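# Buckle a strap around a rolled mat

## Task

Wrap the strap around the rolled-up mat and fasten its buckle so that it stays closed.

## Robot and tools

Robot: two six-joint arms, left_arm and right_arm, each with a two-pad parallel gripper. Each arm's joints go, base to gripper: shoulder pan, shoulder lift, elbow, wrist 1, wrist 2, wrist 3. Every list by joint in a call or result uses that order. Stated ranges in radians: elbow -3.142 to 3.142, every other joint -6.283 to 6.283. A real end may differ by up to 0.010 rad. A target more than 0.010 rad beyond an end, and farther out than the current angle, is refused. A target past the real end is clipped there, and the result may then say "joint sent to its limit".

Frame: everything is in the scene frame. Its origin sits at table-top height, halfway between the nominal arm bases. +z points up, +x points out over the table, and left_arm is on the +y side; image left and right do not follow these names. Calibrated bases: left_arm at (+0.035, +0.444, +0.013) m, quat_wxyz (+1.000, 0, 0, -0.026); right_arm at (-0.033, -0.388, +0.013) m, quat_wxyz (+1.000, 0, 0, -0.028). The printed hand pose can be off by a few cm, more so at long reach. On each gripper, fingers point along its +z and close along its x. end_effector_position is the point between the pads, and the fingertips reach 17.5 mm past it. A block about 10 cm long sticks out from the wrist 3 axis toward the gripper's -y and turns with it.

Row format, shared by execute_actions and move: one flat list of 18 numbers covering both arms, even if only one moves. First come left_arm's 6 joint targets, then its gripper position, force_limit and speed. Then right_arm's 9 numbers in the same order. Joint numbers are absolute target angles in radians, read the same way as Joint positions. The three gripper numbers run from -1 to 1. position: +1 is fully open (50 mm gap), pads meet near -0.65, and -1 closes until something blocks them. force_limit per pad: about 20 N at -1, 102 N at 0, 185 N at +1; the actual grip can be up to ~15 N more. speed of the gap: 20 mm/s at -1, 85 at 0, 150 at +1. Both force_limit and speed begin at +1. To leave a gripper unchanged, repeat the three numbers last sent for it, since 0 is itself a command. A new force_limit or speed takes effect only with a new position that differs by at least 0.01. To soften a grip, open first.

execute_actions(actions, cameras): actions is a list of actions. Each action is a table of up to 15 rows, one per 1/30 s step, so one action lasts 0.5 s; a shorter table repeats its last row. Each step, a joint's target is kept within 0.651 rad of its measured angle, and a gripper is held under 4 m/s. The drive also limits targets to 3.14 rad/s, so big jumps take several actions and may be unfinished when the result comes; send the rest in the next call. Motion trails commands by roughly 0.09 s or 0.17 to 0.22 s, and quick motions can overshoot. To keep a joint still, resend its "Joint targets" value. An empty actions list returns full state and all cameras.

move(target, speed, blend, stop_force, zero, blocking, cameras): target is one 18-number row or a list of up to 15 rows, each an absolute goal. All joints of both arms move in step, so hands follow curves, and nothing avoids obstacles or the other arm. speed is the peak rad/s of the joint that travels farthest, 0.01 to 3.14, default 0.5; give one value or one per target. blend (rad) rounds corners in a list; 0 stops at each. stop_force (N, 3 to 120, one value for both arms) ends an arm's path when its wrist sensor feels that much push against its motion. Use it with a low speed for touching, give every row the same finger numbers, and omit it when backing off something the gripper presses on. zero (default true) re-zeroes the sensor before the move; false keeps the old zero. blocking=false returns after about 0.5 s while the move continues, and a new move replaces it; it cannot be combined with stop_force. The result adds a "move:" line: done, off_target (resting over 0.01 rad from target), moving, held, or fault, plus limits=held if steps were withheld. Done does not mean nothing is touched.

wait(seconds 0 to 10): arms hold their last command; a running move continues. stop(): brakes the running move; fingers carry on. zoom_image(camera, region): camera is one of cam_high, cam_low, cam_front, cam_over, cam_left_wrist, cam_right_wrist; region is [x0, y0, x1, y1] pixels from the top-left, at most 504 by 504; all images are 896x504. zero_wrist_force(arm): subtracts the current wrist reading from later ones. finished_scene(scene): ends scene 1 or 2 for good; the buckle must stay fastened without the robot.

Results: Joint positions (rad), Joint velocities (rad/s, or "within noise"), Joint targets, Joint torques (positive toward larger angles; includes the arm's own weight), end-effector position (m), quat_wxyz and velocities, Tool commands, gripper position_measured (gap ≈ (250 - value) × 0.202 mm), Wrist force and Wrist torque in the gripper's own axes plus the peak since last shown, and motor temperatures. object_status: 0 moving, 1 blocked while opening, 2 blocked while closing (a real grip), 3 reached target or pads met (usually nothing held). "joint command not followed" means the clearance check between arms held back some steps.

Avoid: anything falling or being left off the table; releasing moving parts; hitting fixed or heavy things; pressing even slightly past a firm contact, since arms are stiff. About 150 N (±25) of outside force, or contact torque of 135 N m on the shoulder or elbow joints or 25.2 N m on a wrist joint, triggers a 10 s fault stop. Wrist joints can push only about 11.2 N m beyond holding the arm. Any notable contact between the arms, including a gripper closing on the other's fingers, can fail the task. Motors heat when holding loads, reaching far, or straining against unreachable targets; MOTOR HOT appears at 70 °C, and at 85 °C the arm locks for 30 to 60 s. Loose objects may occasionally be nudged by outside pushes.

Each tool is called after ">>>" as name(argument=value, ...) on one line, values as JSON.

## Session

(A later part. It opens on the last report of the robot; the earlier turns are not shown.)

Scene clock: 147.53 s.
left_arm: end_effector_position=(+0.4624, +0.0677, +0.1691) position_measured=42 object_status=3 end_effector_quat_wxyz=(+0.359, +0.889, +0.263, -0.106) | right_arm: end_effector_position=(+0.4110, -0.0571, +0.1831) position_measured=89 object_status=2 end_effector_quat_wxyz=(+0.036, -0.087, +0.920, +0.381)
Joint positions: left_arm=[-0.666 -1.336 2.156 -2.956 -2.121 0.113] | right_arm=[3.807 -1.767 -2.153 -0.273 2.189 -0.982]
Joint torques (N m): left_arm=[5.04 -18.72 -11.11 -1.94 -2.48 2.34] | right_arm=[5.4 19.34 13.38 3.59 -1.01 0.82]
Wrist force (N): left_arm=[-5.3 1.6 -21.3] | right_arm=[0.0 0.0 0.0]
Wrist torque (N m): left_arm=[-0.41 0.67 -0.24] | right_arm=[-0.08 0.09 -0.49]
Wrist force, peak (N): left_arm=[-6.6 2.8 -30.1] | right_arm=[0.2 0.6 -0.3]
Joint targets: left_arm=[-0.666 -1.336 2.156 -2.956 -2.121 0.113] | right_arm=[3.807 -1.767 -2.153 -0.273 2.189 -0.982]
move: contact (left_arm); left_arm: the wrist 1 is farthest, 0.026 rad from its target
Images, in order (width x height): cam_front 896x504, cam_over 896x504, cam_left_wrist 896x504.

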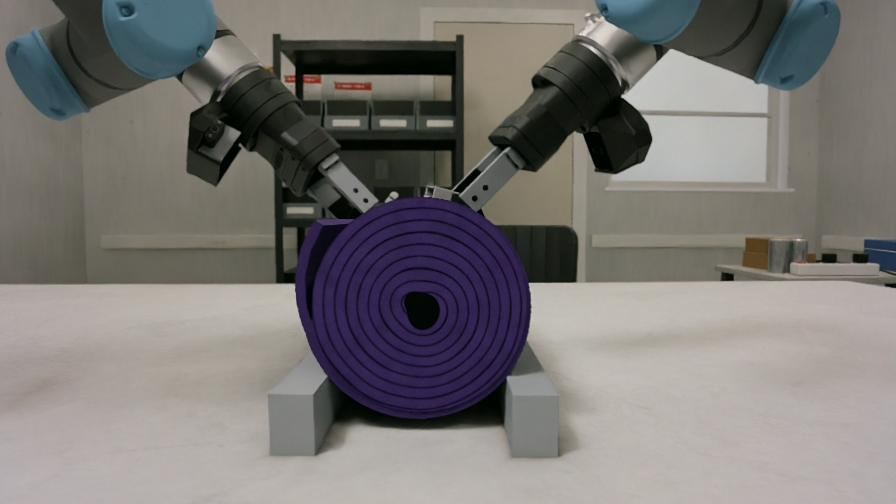

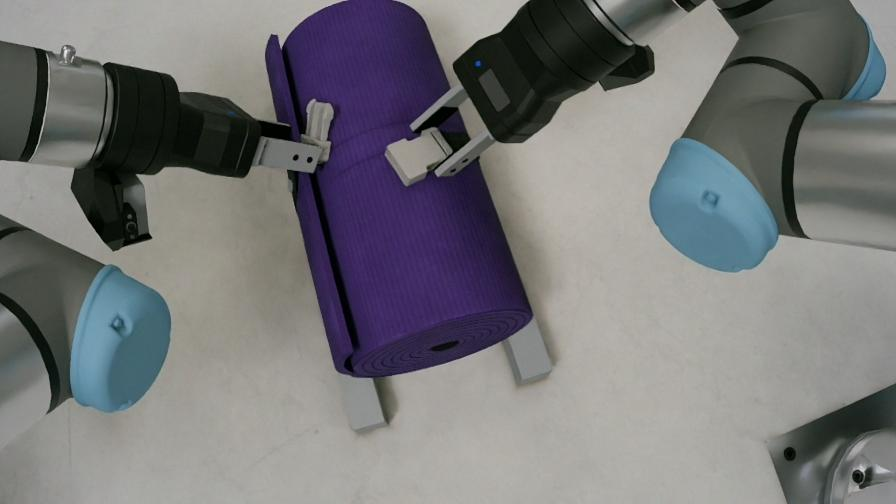

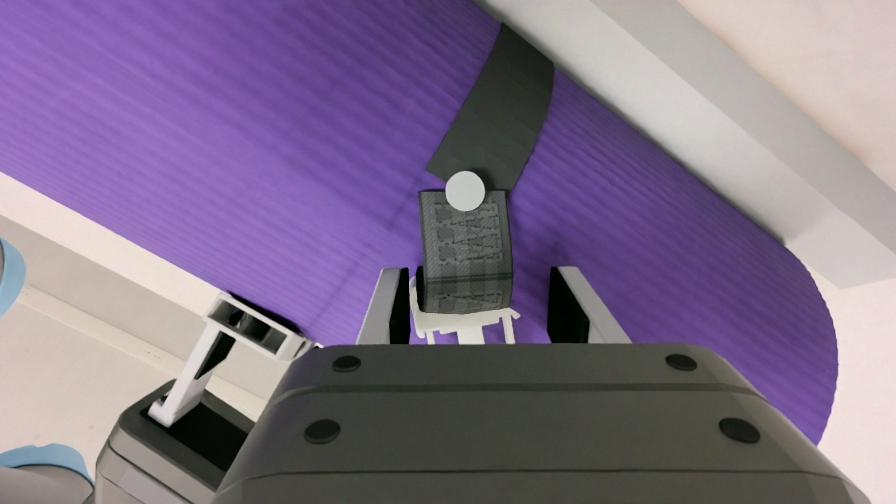

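>>> move(target=[-0.6268,-1.4103,2.1565,-2.862,-2.1421,0.518,1,0.5,-0.8,3.8074,-1.767,-2.1526,-0.2731,2.1893,-0.9819,-1,0.2,-1], speed=0.3)

>>> move(target=[-0.6729,-1.3104,2.1506,-2.9806,-2.1178,0.4722,1,0.5,-0.8,3.8074,-1.767,-2.1526,-0.2731,2.1893,-0.9819,-1,0.2,-1], speed=0.05, stop_force=12, cameras=["cam_over","cam_front","cam_left_wrist"])

>>> zoom_image(camera="cam_over", region=[250, 70, 500, 210])

>>> zoom_image(camera="cam_left_wrist", region=[370, 230, 610, 350])

>>> zoom_image(camera="cam_front", region=[330, 150, 510, 240])

Scene clock: 167.37 s.
left_arm: end_effector_position=(+0.4623, +0.0905, +0.1939) position_measured=3 object_status=3 end_effector_quat_wxyz=(+0.373, +0.922, +0.097, -0.039) | right_arm: end_effector_position=(+0.4110, -0.0571, +0.1831) position_measured=89 object_status=2 end_effector_quat_wxyz=(+0.036, -0.087, +0.920, +0.381)
Joint positions: left_arm=[-0.627 -1.41 2.157 -2.862 -2.142 0.518] | right_arm=[3.807 -1.767 -2.153 -0.273 2.189 -0.982]
Joint torques (N m): left_arm=[-9 -22.85 -13.89 -6.16 0.68 -0.65] | right_arm=[5.6 20.47 13.37 3.08 -0.94 0.76]
Wrist force (N): left_arm=[-1.1 -2.5 2.1] | right_arm=[0.1 -0.1 -0.1]
Wrist torque (N m): left_arm=[-0.26 0.11 -0.29] | right_arm=[-0.09 0.08 -0.49]
Wrist force, peak (N): left_arm=[-7.1 1.2 -21.5] | right_arm=[0.1 0.1 -0.3]
Joint targets: left_arm=[-0.627 -1.410 2.156 -2.862 -2.142 0.518] | right_arm=[3.807 -1.767 -2.153 -0.273 2.189 -0.982]
move: done

Scene clock: 170.13 s.
left_arm: end_effector_position=(+0.4642, +0.0692, +0.1701) position_measured=3 object_status=3 end_effector_quat_wxyz=(+0.373, +0.922, +0.097, -0.039) | right_arm: end_effector_position=(+0.4110, -0.0571, +0.1831) position_measured=89 object_status=2 end_effector_quat_wxyz=(+0.036, -0.087, +0.920, +0.381)
Joint positions: left_arm=[-0.661 -1.337 2.152 -2.949 -2.124 0.484] | right_arm=[3.807 -1.767 -2.153 -0.273 2.189 -0.982]
Joint torques (N m): left_arm=[10.06 -22.77 -6.94 -3.25 -1.57 2.45] | right_arm=[5.96 21.27 13.46 2.81 -0.92 0.76]
Wrist force (N): left_arm=[-3.6 5.1 -7.9] | right_arm=[0.1 0.0 0.1]
Wrist torque (N m): left_arm=[-0.32 0.38 -0.29] | right_arm=[-0.07 0.08 -0.49]
Wrist force, peak (N): left_arm=[-5.0 7.9 -14.9] | right_arm=[0.4 0.0 0.0]
Joint targets: left_arm=[-0.661 -1.337 2.152 -2.949 -2.124 0.484] | right_arm=[3.807 -1.767 -2.153 -0.273 2.189 -0.982]
move: contact (left_arm); left_arm: the wrist 1 is farthest, 0.031 rad from its target
Images, in order (width x height): cam_front 896x504, cam_over 896x504, cam_left_wrist 896x504.

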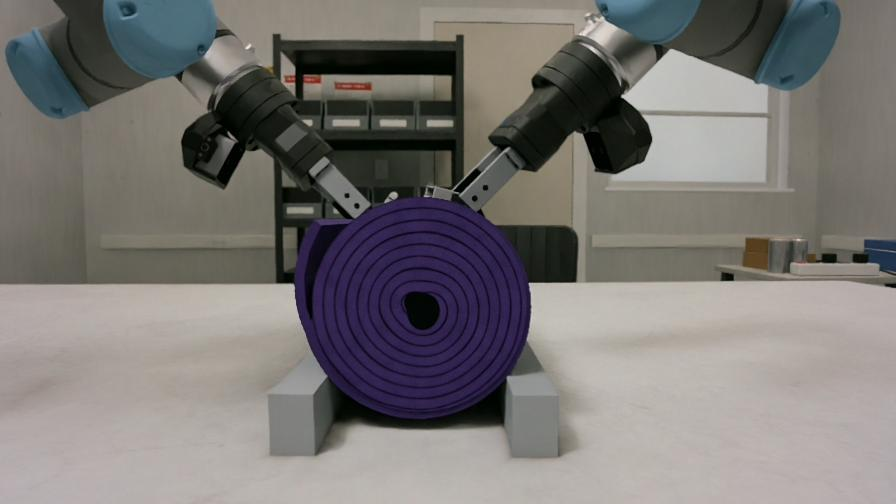

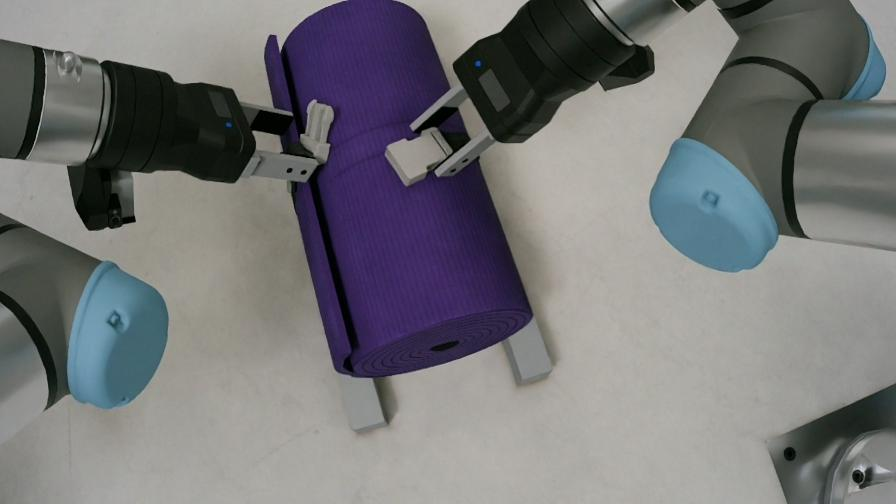

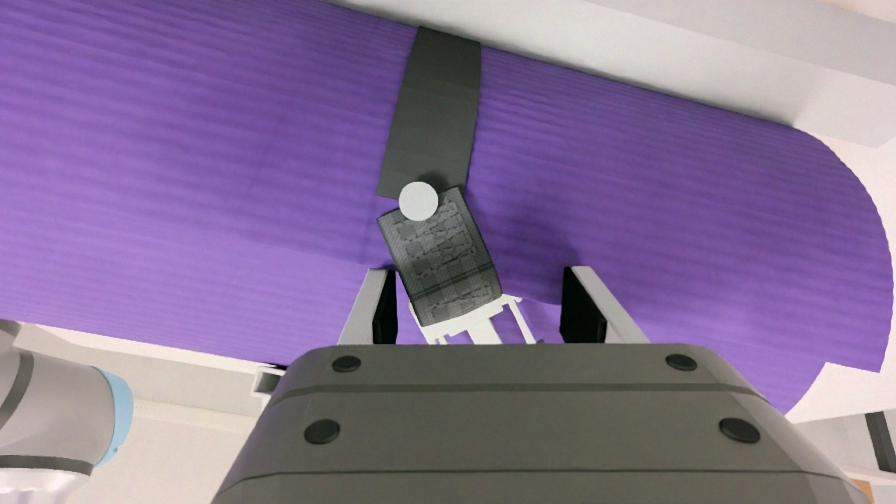

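Scaled by 2.016.

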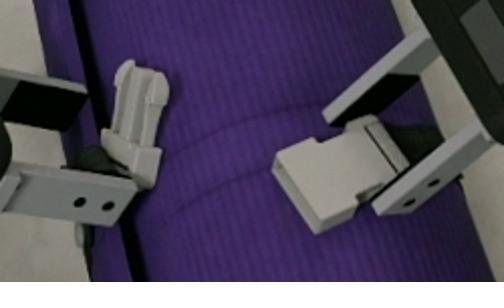

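Scaled by 2.100.

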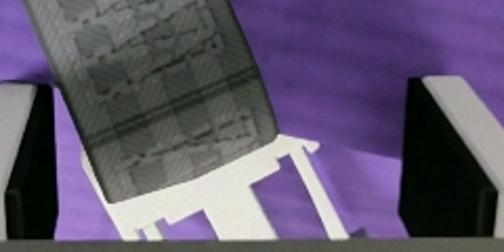

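Scaled by 2.800.

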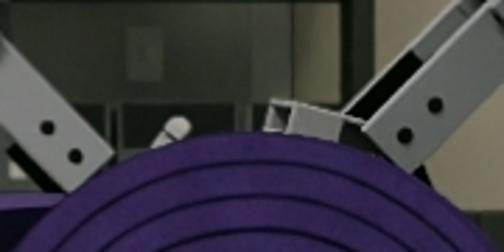

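>>> move(target=[-0.6366,-1.3977,2.1348,-2.8584,-2.1369,0.5082,0.95,0.5,-0.8,3.8074,-1.767,-2.1526,-0.2731,2.1893,-0.9819,-1,0.2,-1], speed=0.3, cameras=["cam_over","cam_left_wrist"])

>>> move(target=[-0.6830,-1.3112,2.1304,-2.9648,-2.1122,0.4622,0.95,0.5,-0.8,3.8074,-1.767,-2.1526,-0.2731,2.1893,-0.9819,-1,0.2,-1], speed=0.05, stop_force=9, cameras=["cam_over","cam_front","cam_left_wrist"])

>>> zoom_image(camera="cam_over", region=[250, 70, 500, 210])

>>> zoom_image(camera="cam_left_wrist", region=[370, 230, 610, 350])

>>> zoom_image(camera="cam_front", region=[330, 150, 510, 240])

Scene clock: 191.87 s.
left_arm: end_effector_position=(+0.4664, +0.0816, +0.1961) position_measured=10 object_status=3 end_effector_quat_wxyz=(+0.373, +0.922, +0.097, -0.039) | right_arm: end_effector_position=(+0.4110, -0.0571, +0.1831) position_measured=89 object_status=2 end_effector_quat_wxyz=(+0.036, -0.087, +0.920, +0.381)
Joint positions: left_arm=[-0.636 -1.398 2.135 -2.858 -2.137 0.508] | right_arm=[3.807 -1.767 -2.153 -0.273 2.189 -0.982]
Joint torques (N m): left_arm=[-8.95 -24.16 -12.93 -6.39 0.7 -2.7] | right_arm=[5.51 22.34 13.75 2.61 -0.93 0.79]
Wrist force (N): left_arm=[-1.2 -2.7 2.5] | right_arm=[0.1 0.0 0.2]
Wrist torque (N m): left_arm=[-0.29 0.15 -0.41] | right_arm=[-0.07 0.09 -0.49]
Wrist force, peak (N): left_arm=[-4.2 5.7 -8.5] | right_arm=[0.0 -0.4 0.1]
Joint targets: left_arm=[-0.637 -1.398 2.135 -2.858 -2.137 0.508] | right_arm=[3.807 -1.767 -2.153 -0.273 2.189 -0.982]
move: done
Images, in order (width x height): cam_over 896x504, cam_left_wrist 896x504.

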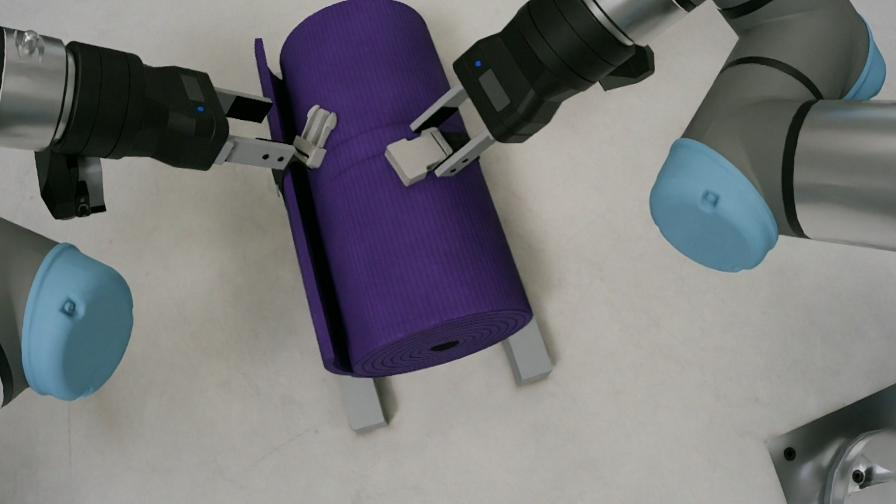

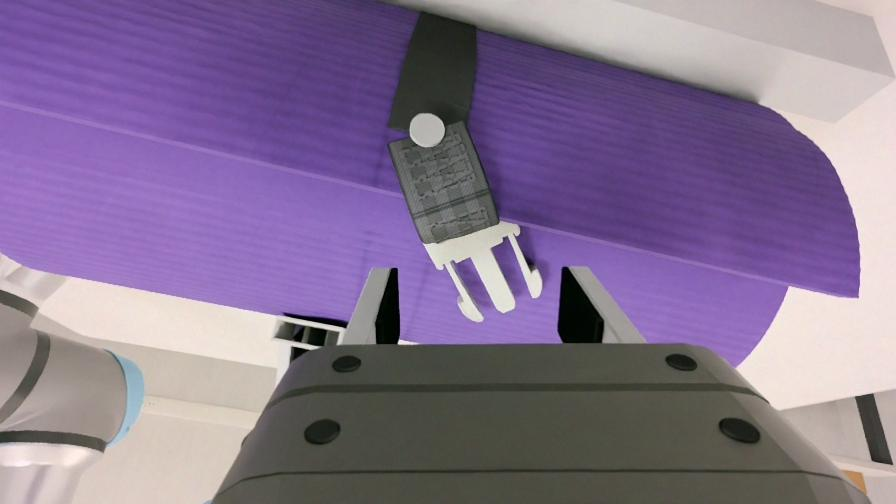

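Scene clock: 195.03 s.
left_arm: end_effector_position=(+0.4664, +0.0544, +0.1680) position_measured=10 object_status=3 end_effector_quat_wxyz=(+0.373, +0.922, +0.097, -0.039) | right_arm: end_effector_position=(+0.4110, -0.0571, +0.1831) position_measured=89 object_status=2 end_effector_quat_wxyz=(+0.036, -0.087, +0.920, +0.381)
Joint positions: left_arm=[-0.682 -1.313 2.131 -2.962 -2.113 0.463] | right_arm=[3.807 -1.767 -2.153 -0.273 2.189 -0.982]
Joint torques (N m): left_arm=[6.55 -34.3 -11.8 -4.88 -3.46 2.54] | right_arm=[5.55 22.74 13.68 2.59 -0.99 0.73]
Wrist force (N): left_arm=[-0.1 -5.2 -7.9] | right_arm=[0.1 0.1 0.0]
Wrist torque (N m): left_arm=[-0.39 0.41 -0.40] | right_arm=[-0.06 0.08 -0.49]
Wrist force, peak (N): left_arm=[2.3 -6.8 -20.4] | right_arm=[0.3 0.0 -0.1]
Joint targets: left_arm=[-0.682 -1.313 2.131 -2.962 -2.113 0.463] | right_arm=[3.807 -1.767 -2.153 -0.273 2.189 -0.982]
move: contact (left_arm)
Images, in order (width x height): cam_front 896x504, cam_over 896x504, cam_left_wrist 896x504.

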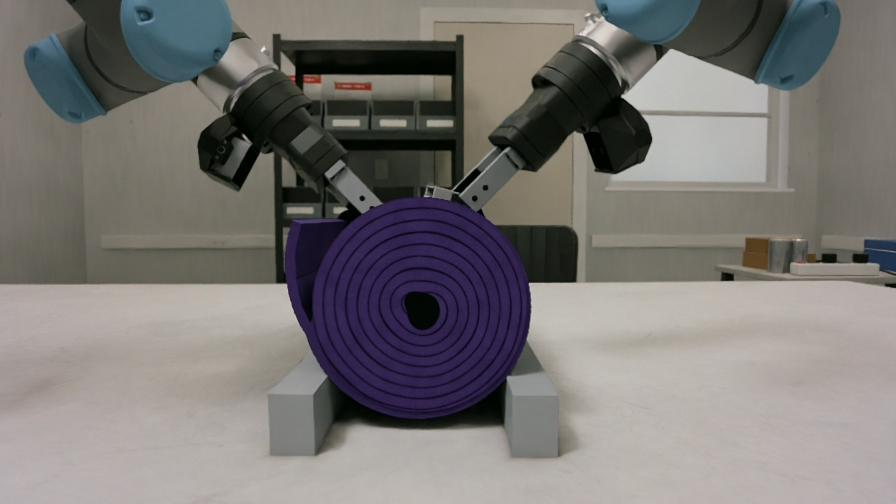

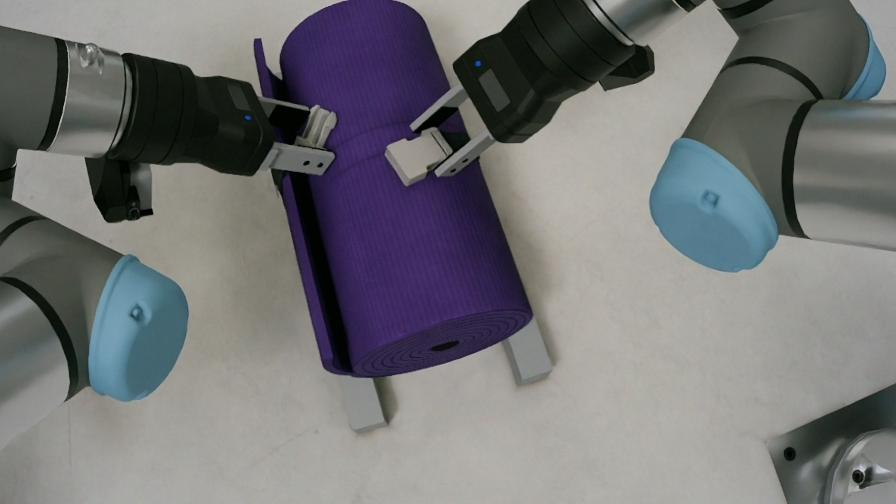

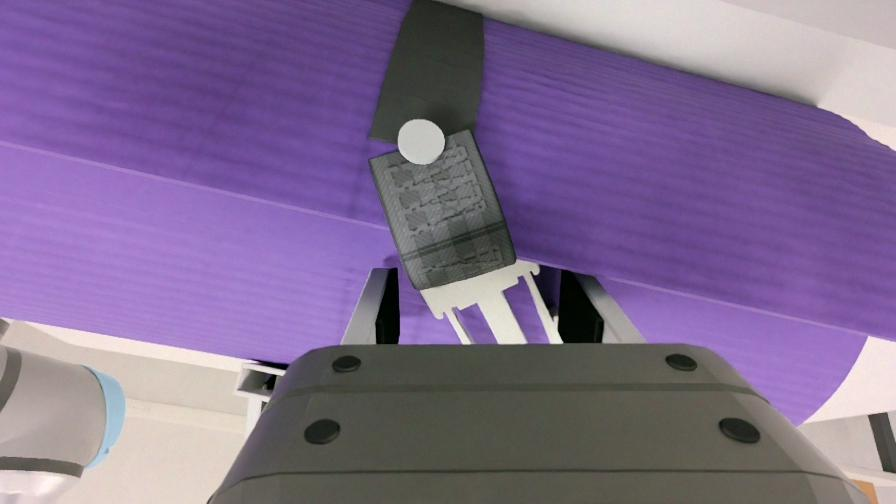

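Scaled by 2.016.

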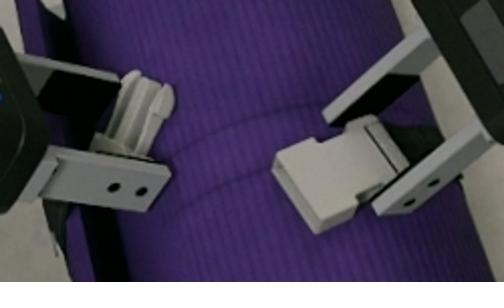

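Scaled by 2.100.

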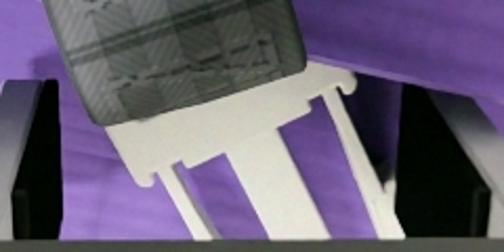

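Scaled by 2.800.

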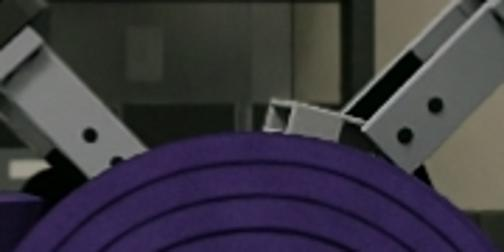

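>>> move(target=[[-0.6797,-1.3172,2.1312,-2.9568,-2.1142,0.265,0.95,0.5,-0.8,3.8074,-1.767,-2.1526,-0.2731,2.1893,-0.9819,-1,0.2,-1],[-0.6797,-1.3172,2.1312,-2.9568,-2.1142,0.265,-1,0.2,-1,3.8074,-1.767,-2.1526,-0.2731,2.1893,-0.9819,-1,0.2,-1]], speed=0.1, cameras=["cam_over","cam_front","cam_left_wrist"])

>>> zoom_image(camera="cam_over", region=[250, 70, 500, 210])

>>> zoom_image(camera="cam_left_wrist", region=[370, 230, 610, 350])

>>> zoom_image(camera="cam_front", region=[330, 150, 510, 240])

Scene clock: 205.63 s.
left_arm: end_effector_position=(+0.4662, +0.0558, +0.1690) position_measured=100 object_status=2 end_effector_quat_wxyz=(+0.366, +0.908, +0.189, -0.077) | right_arm: end_effector_position=(+0.4110, -0.0571, +0.1831) position_measured=89 object_status=2 end_effector_quat_wxyz=(+0.036, -0.087, +0.920, +0.381)
Joint positions: left_arm=[-0.68 -1.317 2.131 -2.957 -2.114 0.265] | right_arm=[3.807 -1.767 -2.153 -0.273 2.189 -0.982]
Joint torques (N m): left_arm=[6.91 -33.87 -13.56 -3.45 -2.32 2.34] | right_arm=[5.59 24.31 14.38 2.56 -0.89 0.68]
Wrist force (N): left_arm=[-0.5 -3.1 1.5] | right_arm=[-0.1 -0.1 -0.1]
Wrist torque (N m): left_arm=[-0.28 0.20 -0.36] | right_arm=[-0.07 0.10 -0.49]
Wrist force, peak (N): left_arm=[-0.4 -4.7 -8.6] | right_arm=[0.4 0.0 -0.1]
Joint targets: left_arm=[-0.680 -1.317 2.131 -2.957 -2.114 0.265] | right_arm=[3.807 -1.767 -2.153 -0.273 2.189 -0.982]
move: done
Images, in order (width x height): cam_front 896x504, cam_over 896x504, cam_left_wrist 896x504.

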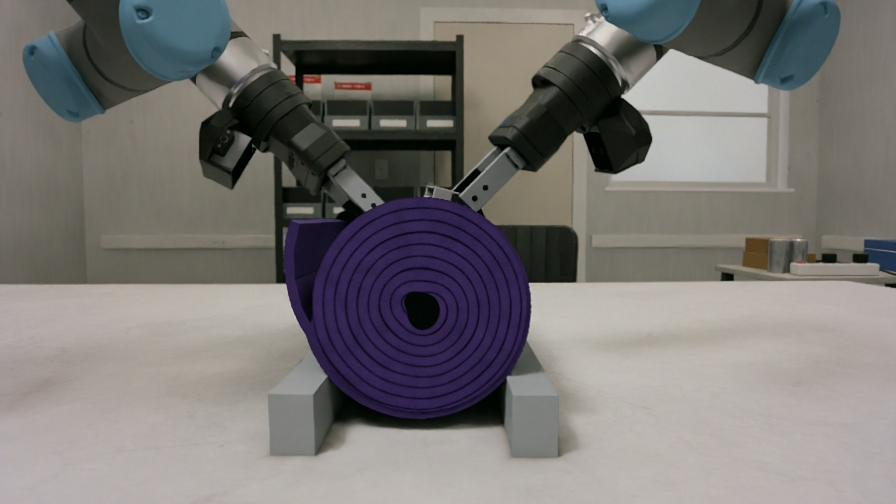

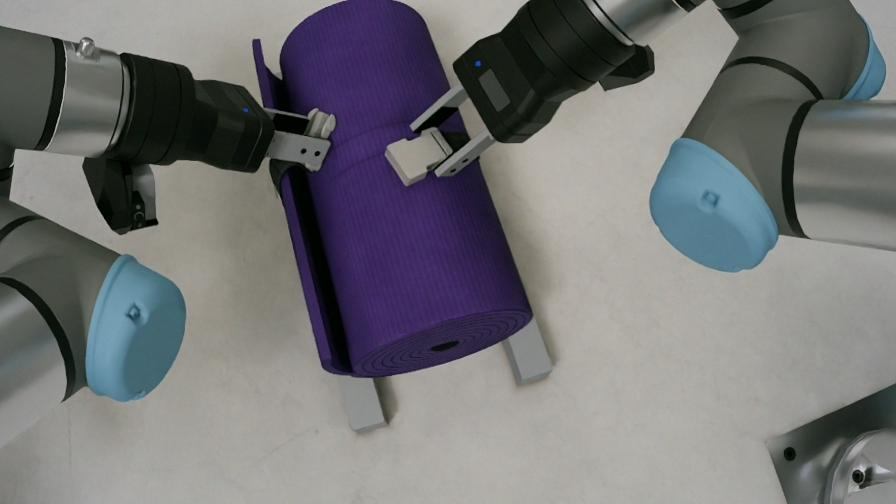

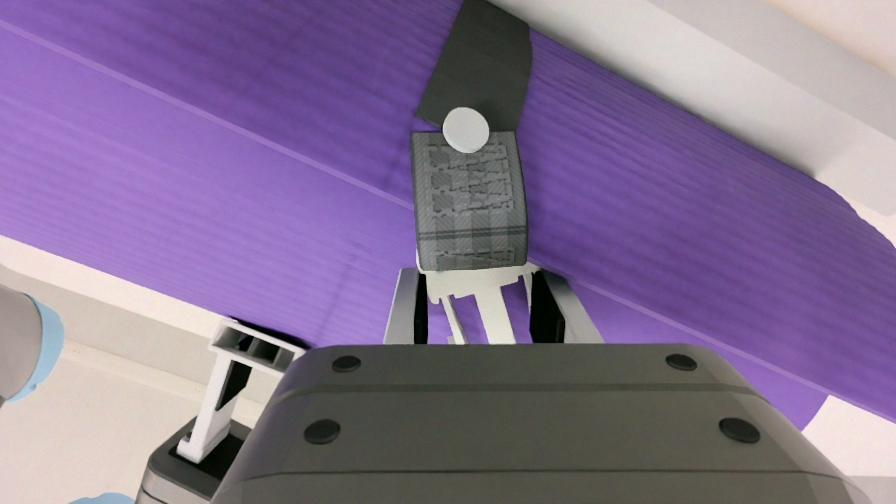

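Scaled by 2.016.

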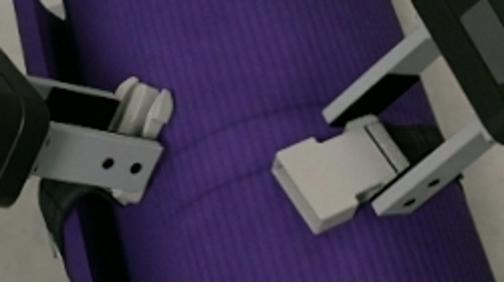

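Scaled by 2.100.

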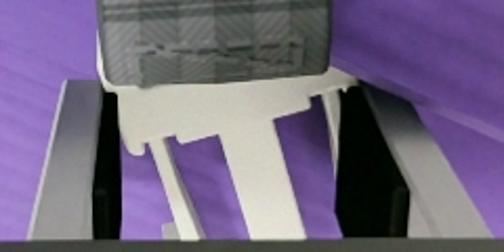

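Scaled by 2.800.

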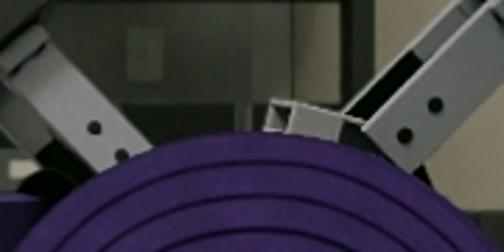

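>>> move(target=[[-0.6691,-1.3372,2.1317,-2.9329,-2.1196,0.32,-1,0.2,-1,3.81,-1.762,-2.13,-0.32,2.17,-0.9,-1,0.2,-1],[-0.7963,-1.4504,2.1959,-2.8784,-2.0099,0.5938,-1,0.2,-1,3.8162,-1.7584,-2.1149,-0.3434,2.1599,-0.7989,-1,0.2,-1],[-0.9496,-1.4715,1.9064,-2.1978,-1.6924,0.5574,-1,0.2,-1,3.8162,-1.7584,-2.1149,-0.3434,2.1599,-0.7989,-1,0.2,-1],[-1.0488,-1.2732,1.5370,-1.6315,-1.4687,0.4595,-1,0.2,-1,3.8162,-1.7584,-2.1149,-0.3434,2.1599,-0.7989,-1,0.2,-1]], speed=[0.05,0.2,0.3,0.3], stop_force=40, cameras=["cam_over","cam_front","cam_high","cam_left_wrist","cam_right_wrist"])

>>> zoom_image(camera="cam_front", region=[350, 150, 510, 230])

>>> zoom_image(camera="cam_high", region=[420, 185, 490, 225])

Scene clock: 245.43 s.
left_arm: end_effector_position=(+0.4263, +0.0266, +0.2067) position_measured=100 object_status=2 end_effector_quat_wxyz=(-0.113, +0.994, +0.000, +0.000) | right_arm: end_effector_position=(+0.4179, -0.0539, +0.1886) position_measured=89 object_status=2 end_effector_quat_wxyz=(+0.000, +0.000, +0.930, +0.366)
Joint positions: left_arm=[-1.049 -1.273 1.537 -1.632 -1.469 0.46] | right_arm=[3.816 -1.758 -2.115 -0.343 2.16 -0.799]
Joint torques (N m): left_arm=[10.09 -50.71 -28.71 -0.05 -1.13 2.57] | right_arm=[-6.45 18.85 11.19 5.25 3.79 -1.05]
Wrist force (N): left_arm=[0.0 -0.7 2.2] | right_arm=[-0.2 -1.8 0.2]
Wrist torque (N m): left_arm=[0.01 -0.02 -0.08] | right_arm=[-0.17 0.11 -0.64]
Wrist force, peak (N): left_arm=[-2.4 -5.7 -8.2] | right_arm=[-0.9 -3.0 1.0]
Joint targets: left_arm=[-1.049 -1.273 1.537 -1.632 -1.469 0.460] | right_arm=[3.816 -1.758 -2.115 -0.343 2.160 -0.799]
move: done
Images, in order (width x height): cam_high 896x504, cam_front 896x504, cam_over 896x504, cam_left_wrist 896x504, cam_right_wrist 896x504.

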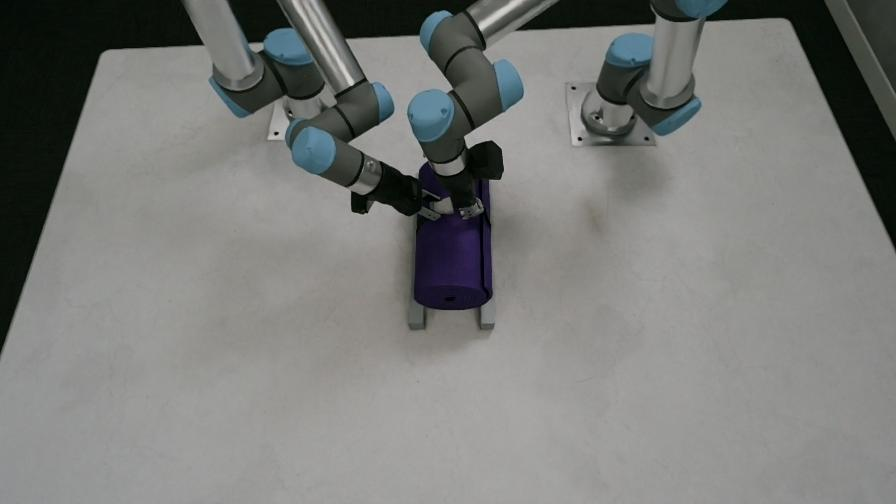

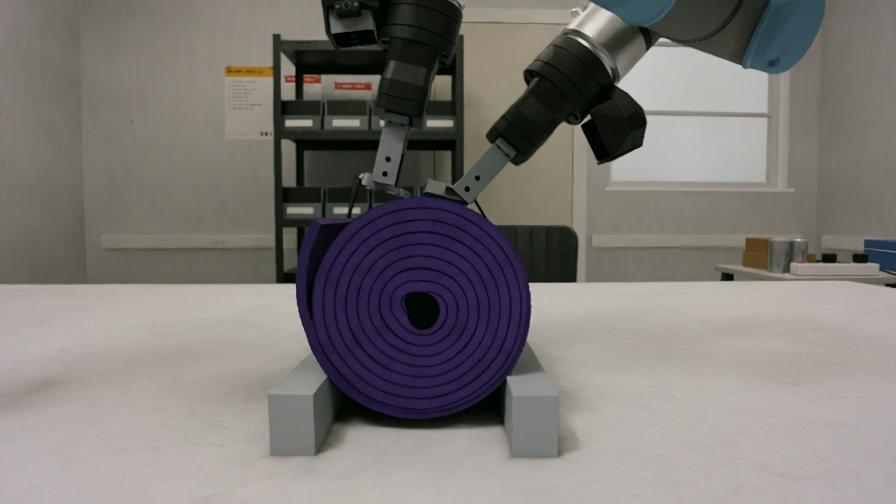

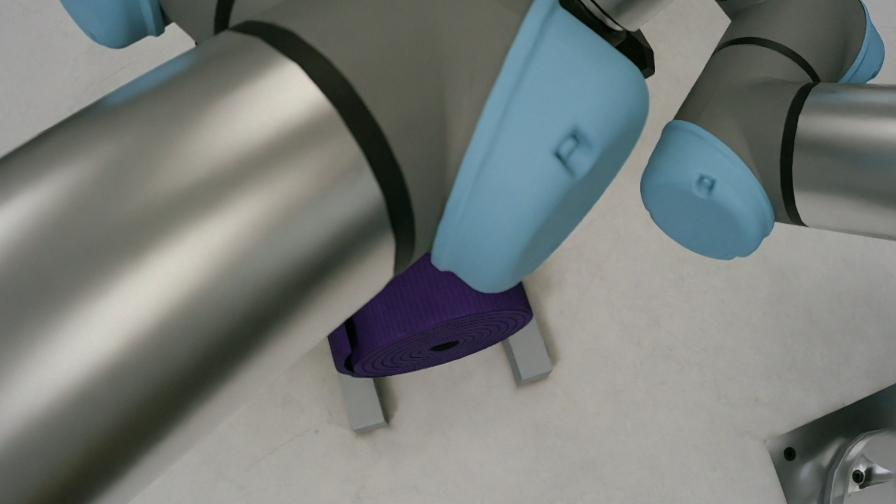

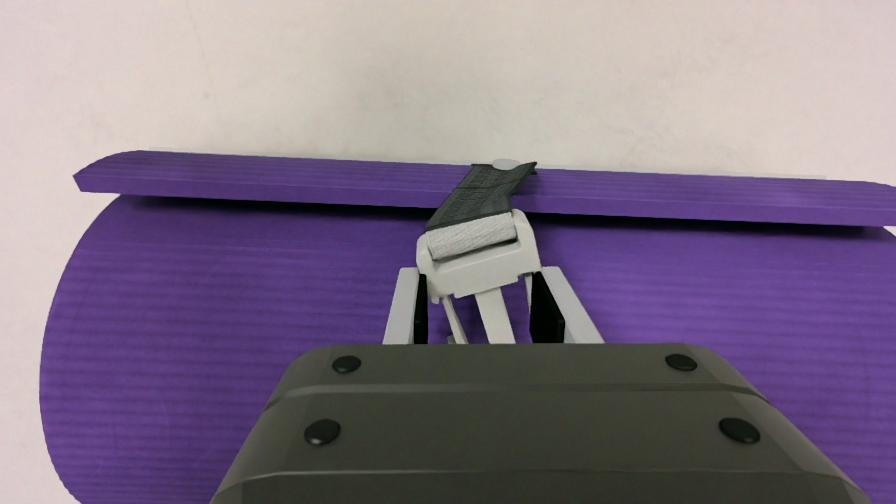

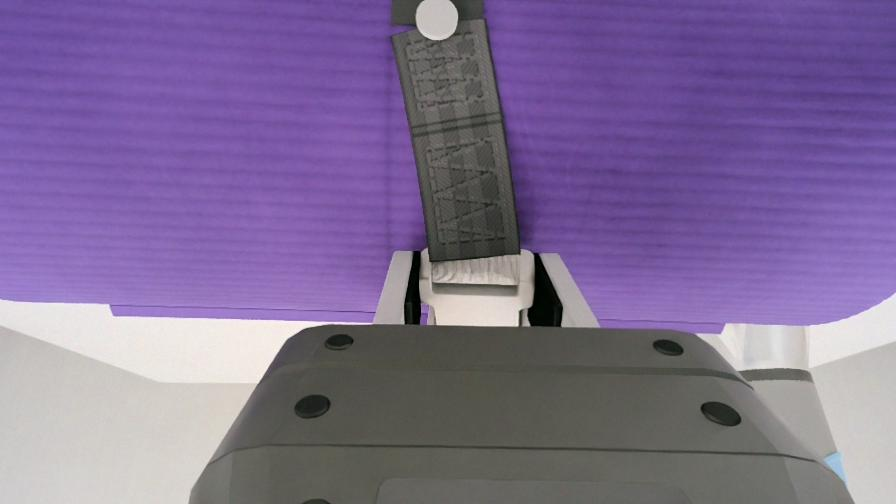

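Scaled by 3.150.

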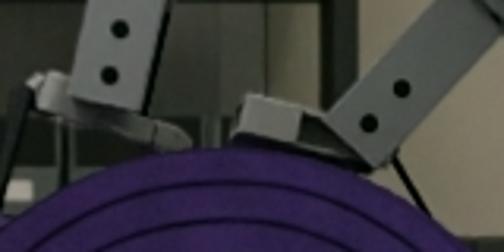

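Scaled by 7.200.

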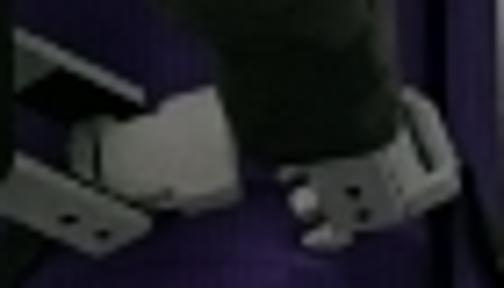

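>>> move(target=[-1.0603,-1.3472,1.6309,-1.7476,-1.4807,0.6980,-1,0.2,-1,3.8162,-1.7584,-2.1149,-0.3434,2.1599,-0.7989,-1,0.2,-1], speed=0.2, stop_force=30, cameras=["cam_front","cam_high","cam_left_wrist"])

>>> zoom_image(camera="cam_front", region=[350, 150, 510, 230])

>>> zoom_image(camera="cam_high", region=[420, 185, 490, 225])

Scene clock: 268.23 s.
left_arm: end_effector_position=(+0.4157, +0.0266, +0.2126) position_measured=100 object_status=2 end_effector_quat_wxyz=(-0.069, +0.990, -0.121, +0.008) | right_arm: end_effector_position=(+0.4179, -0.0539, +0.1886) position_measured=89 object_status=2 end_effector_quat_wxyz=(+0.000, +0.000, +0.930, +0.366)
Joint positions: left_arm=[-1.06 -1.347 1.631 -1.748 -1.481 0.698] | right_arm=[3.816 -1.758 -2.115 -0.343 2.16 -0.799]
Joint torques (N m): left_arm=[6.81 -31.52 -32.98 -0.21 1.92 -0.07] | right_arm=[-6.72 18.56 10.78 5.18 3.83 -0.73]
Wrist force (N): left_arm=[0.9 -1.1 5.1] | right_arm=[-0.9 -2.8 0.8]
Wrist torque (N m): left_arm=[-0.03 0.01 -0.07] | right_arm=[-0.20 0.11 -0.64]
Wrist force, peak (N): left_arm=[0.9 -1.1 5.1] | right_arm=[-0.7 -3.0 0.9]
Joint targets: left_arm=[-1.060 -1.347 1.631 -1.748 -1.481 0.698] | right_arm=[3.816 -1.758 -2.115 -0.343 2.160 -0.799]
move: done
Images, in order (width x height): cam_high 896x504, cam_front 896x504, cam_left_wrist 896x504.

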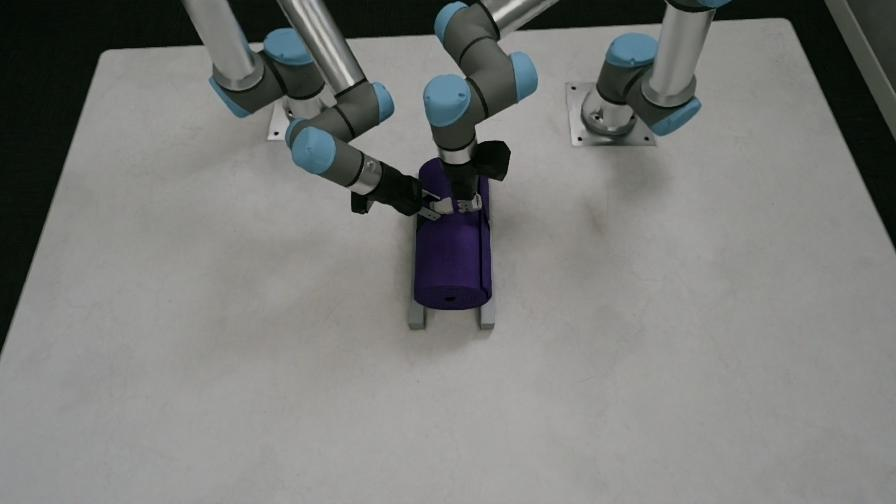

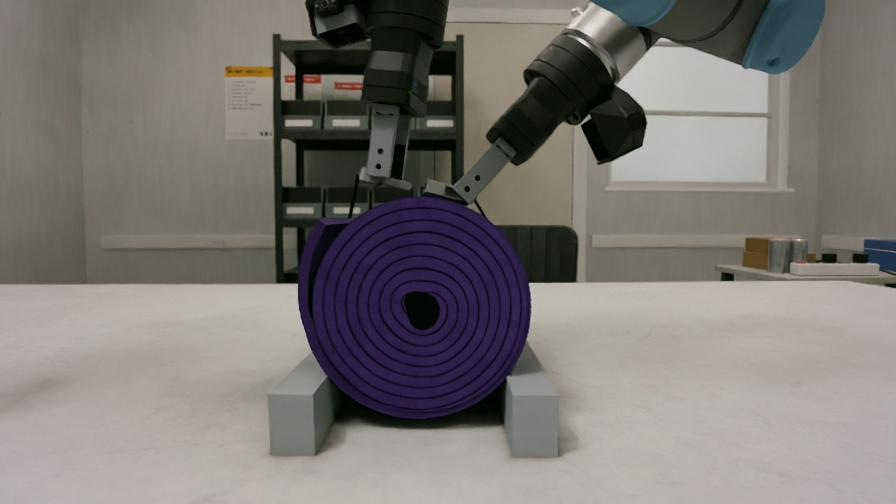

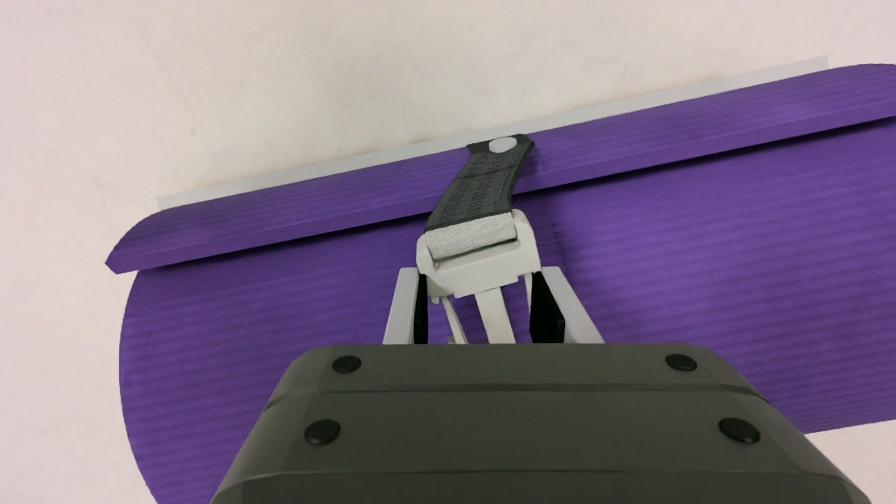

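Scaled by 3.150.

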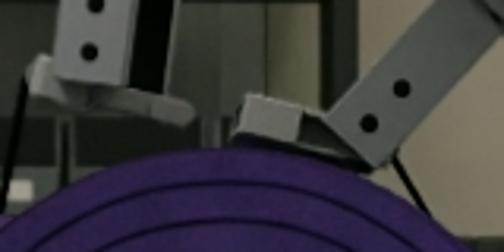

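Scaled by 7.200.

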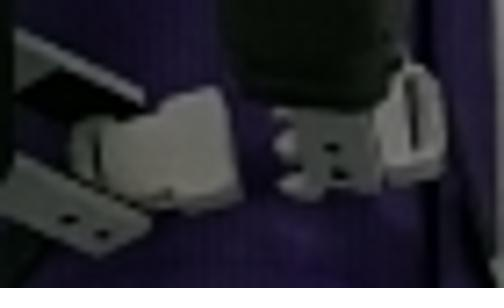

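>>> move(target=[-1.0778,-1.3013,1.586,-1.7471,-1.4825,0.6806,-1,0.2,-1,3.8162,-1.7584,-2.1149,-0.3434,2.1599,-0.7989,-1,0.2,-1], speed=0.04, stop_force=35, cameras=["cam_front","cam_high","cam_left_wrist","cam_right_wrist"])

>>> zoom_image(camera="cam_front", region=[350, 150, 510, 230])

>>> zoom_image(camera="cam_high", region=[420, 185, 490, 225])

>>> zoom_image(camera="cam_right_wrist", region=[390, 220, 560, 340])

Scene clock: 281.43 s.
left_arm: end_effector_position=(+0.4158, +0.0032, +0.2073) position_measured=253 object_status=3 end_effector_quat_wxyz=(-0.069, +0.990, -0.122, +0.009) | right_arm: end_effector_position=(+0.4179, -0.0539, +0.1886) position_measured=89 object_status=2 end_effector_quat_wxyz=(+0.000, +0.000, +0.930, +0.367)
Joint positions: left_arm=[-1.078 -1.301 1.586 -1.747 -1.483 0.681] | right_arm=[3.816 -1.758 -2.115 -0.343 2.16 -0.799]
Joint torques (N m): left_arm=[7.65 -47.27 -16.67 -0.68 2.39 2.5] | right_arm=[2.46 27.28 23.67 5.39 -0.29 -0.45]
Wrist force (N): left_arm=[-0.7 -1.1 1.1] | right_arm=[0.2 -1.4 -0.2]
Wrist torque (N m): left_arm=[-0.08 -0.05 -0.12] | right_arm=[-0.12 0.06 -0.63]
Wrist force, peak (N): left_arm=[-1.8 -16.2 0.7] | right_arm=[1.0 -17.1 -6.9]
Joint targets: left_arm=[-1.078 -1.301 1.586 -1.747 -1.483 0.681] | right_arm=[3.816 -1.758 -2.115 -0.343 2.160 -0.799]
move: done
Images, in order (width x height): cam_high 896x504, cam_front 896x504, cam_left_wrist 896x504, cam_right_wrist 896x504.

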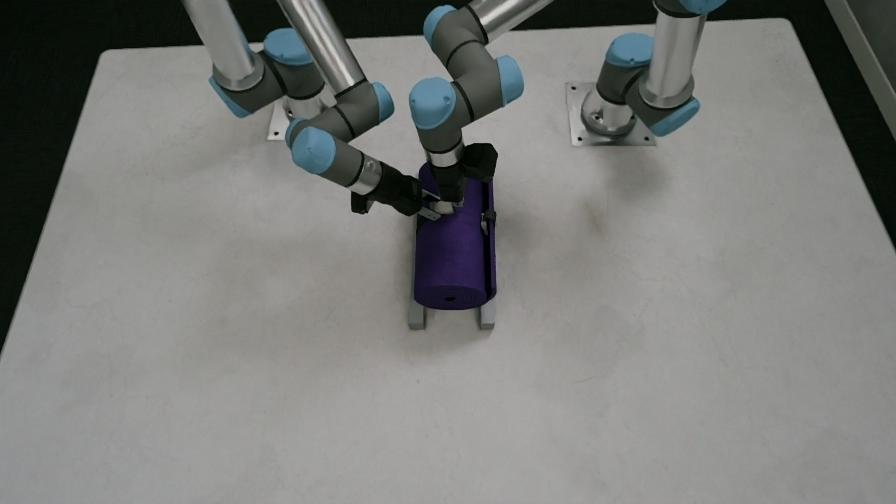

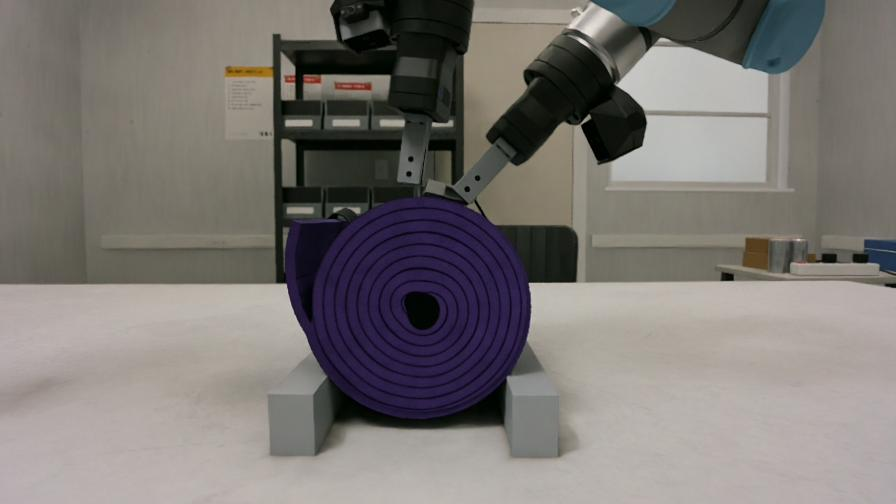

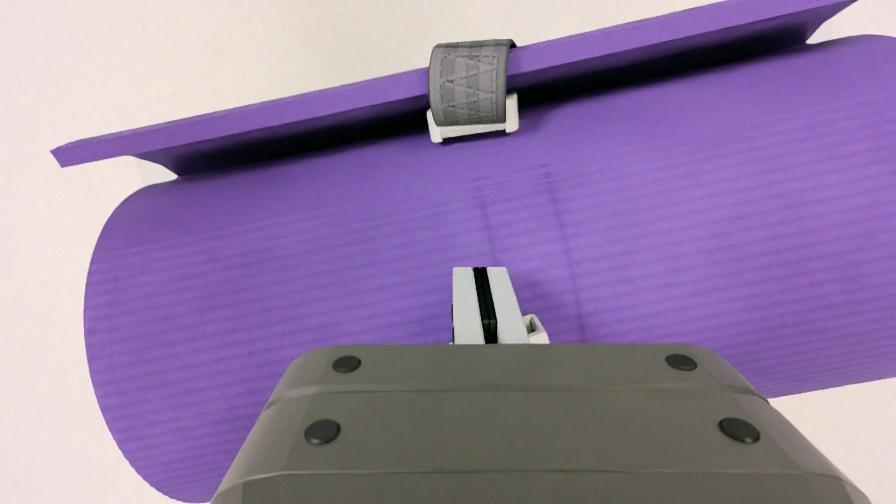

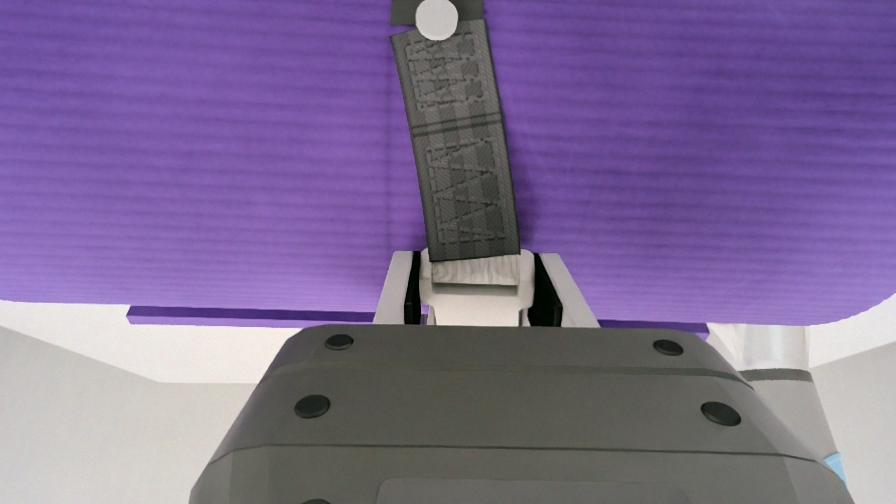

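Scaled by 3.150.

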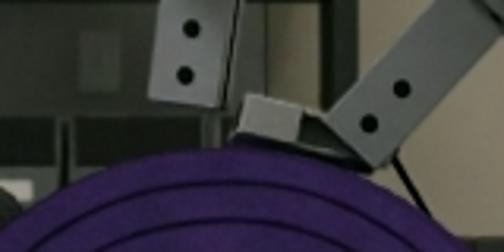

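Scaled by 7.200.

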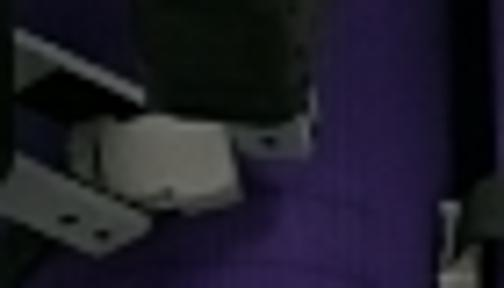

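Scaled by 2.965.

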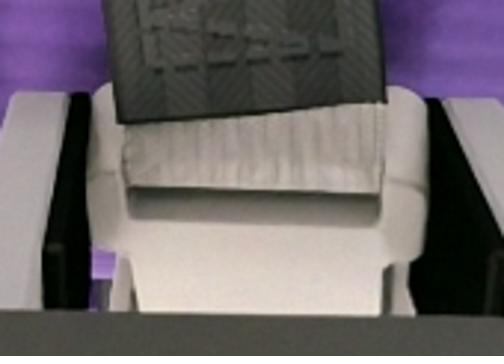

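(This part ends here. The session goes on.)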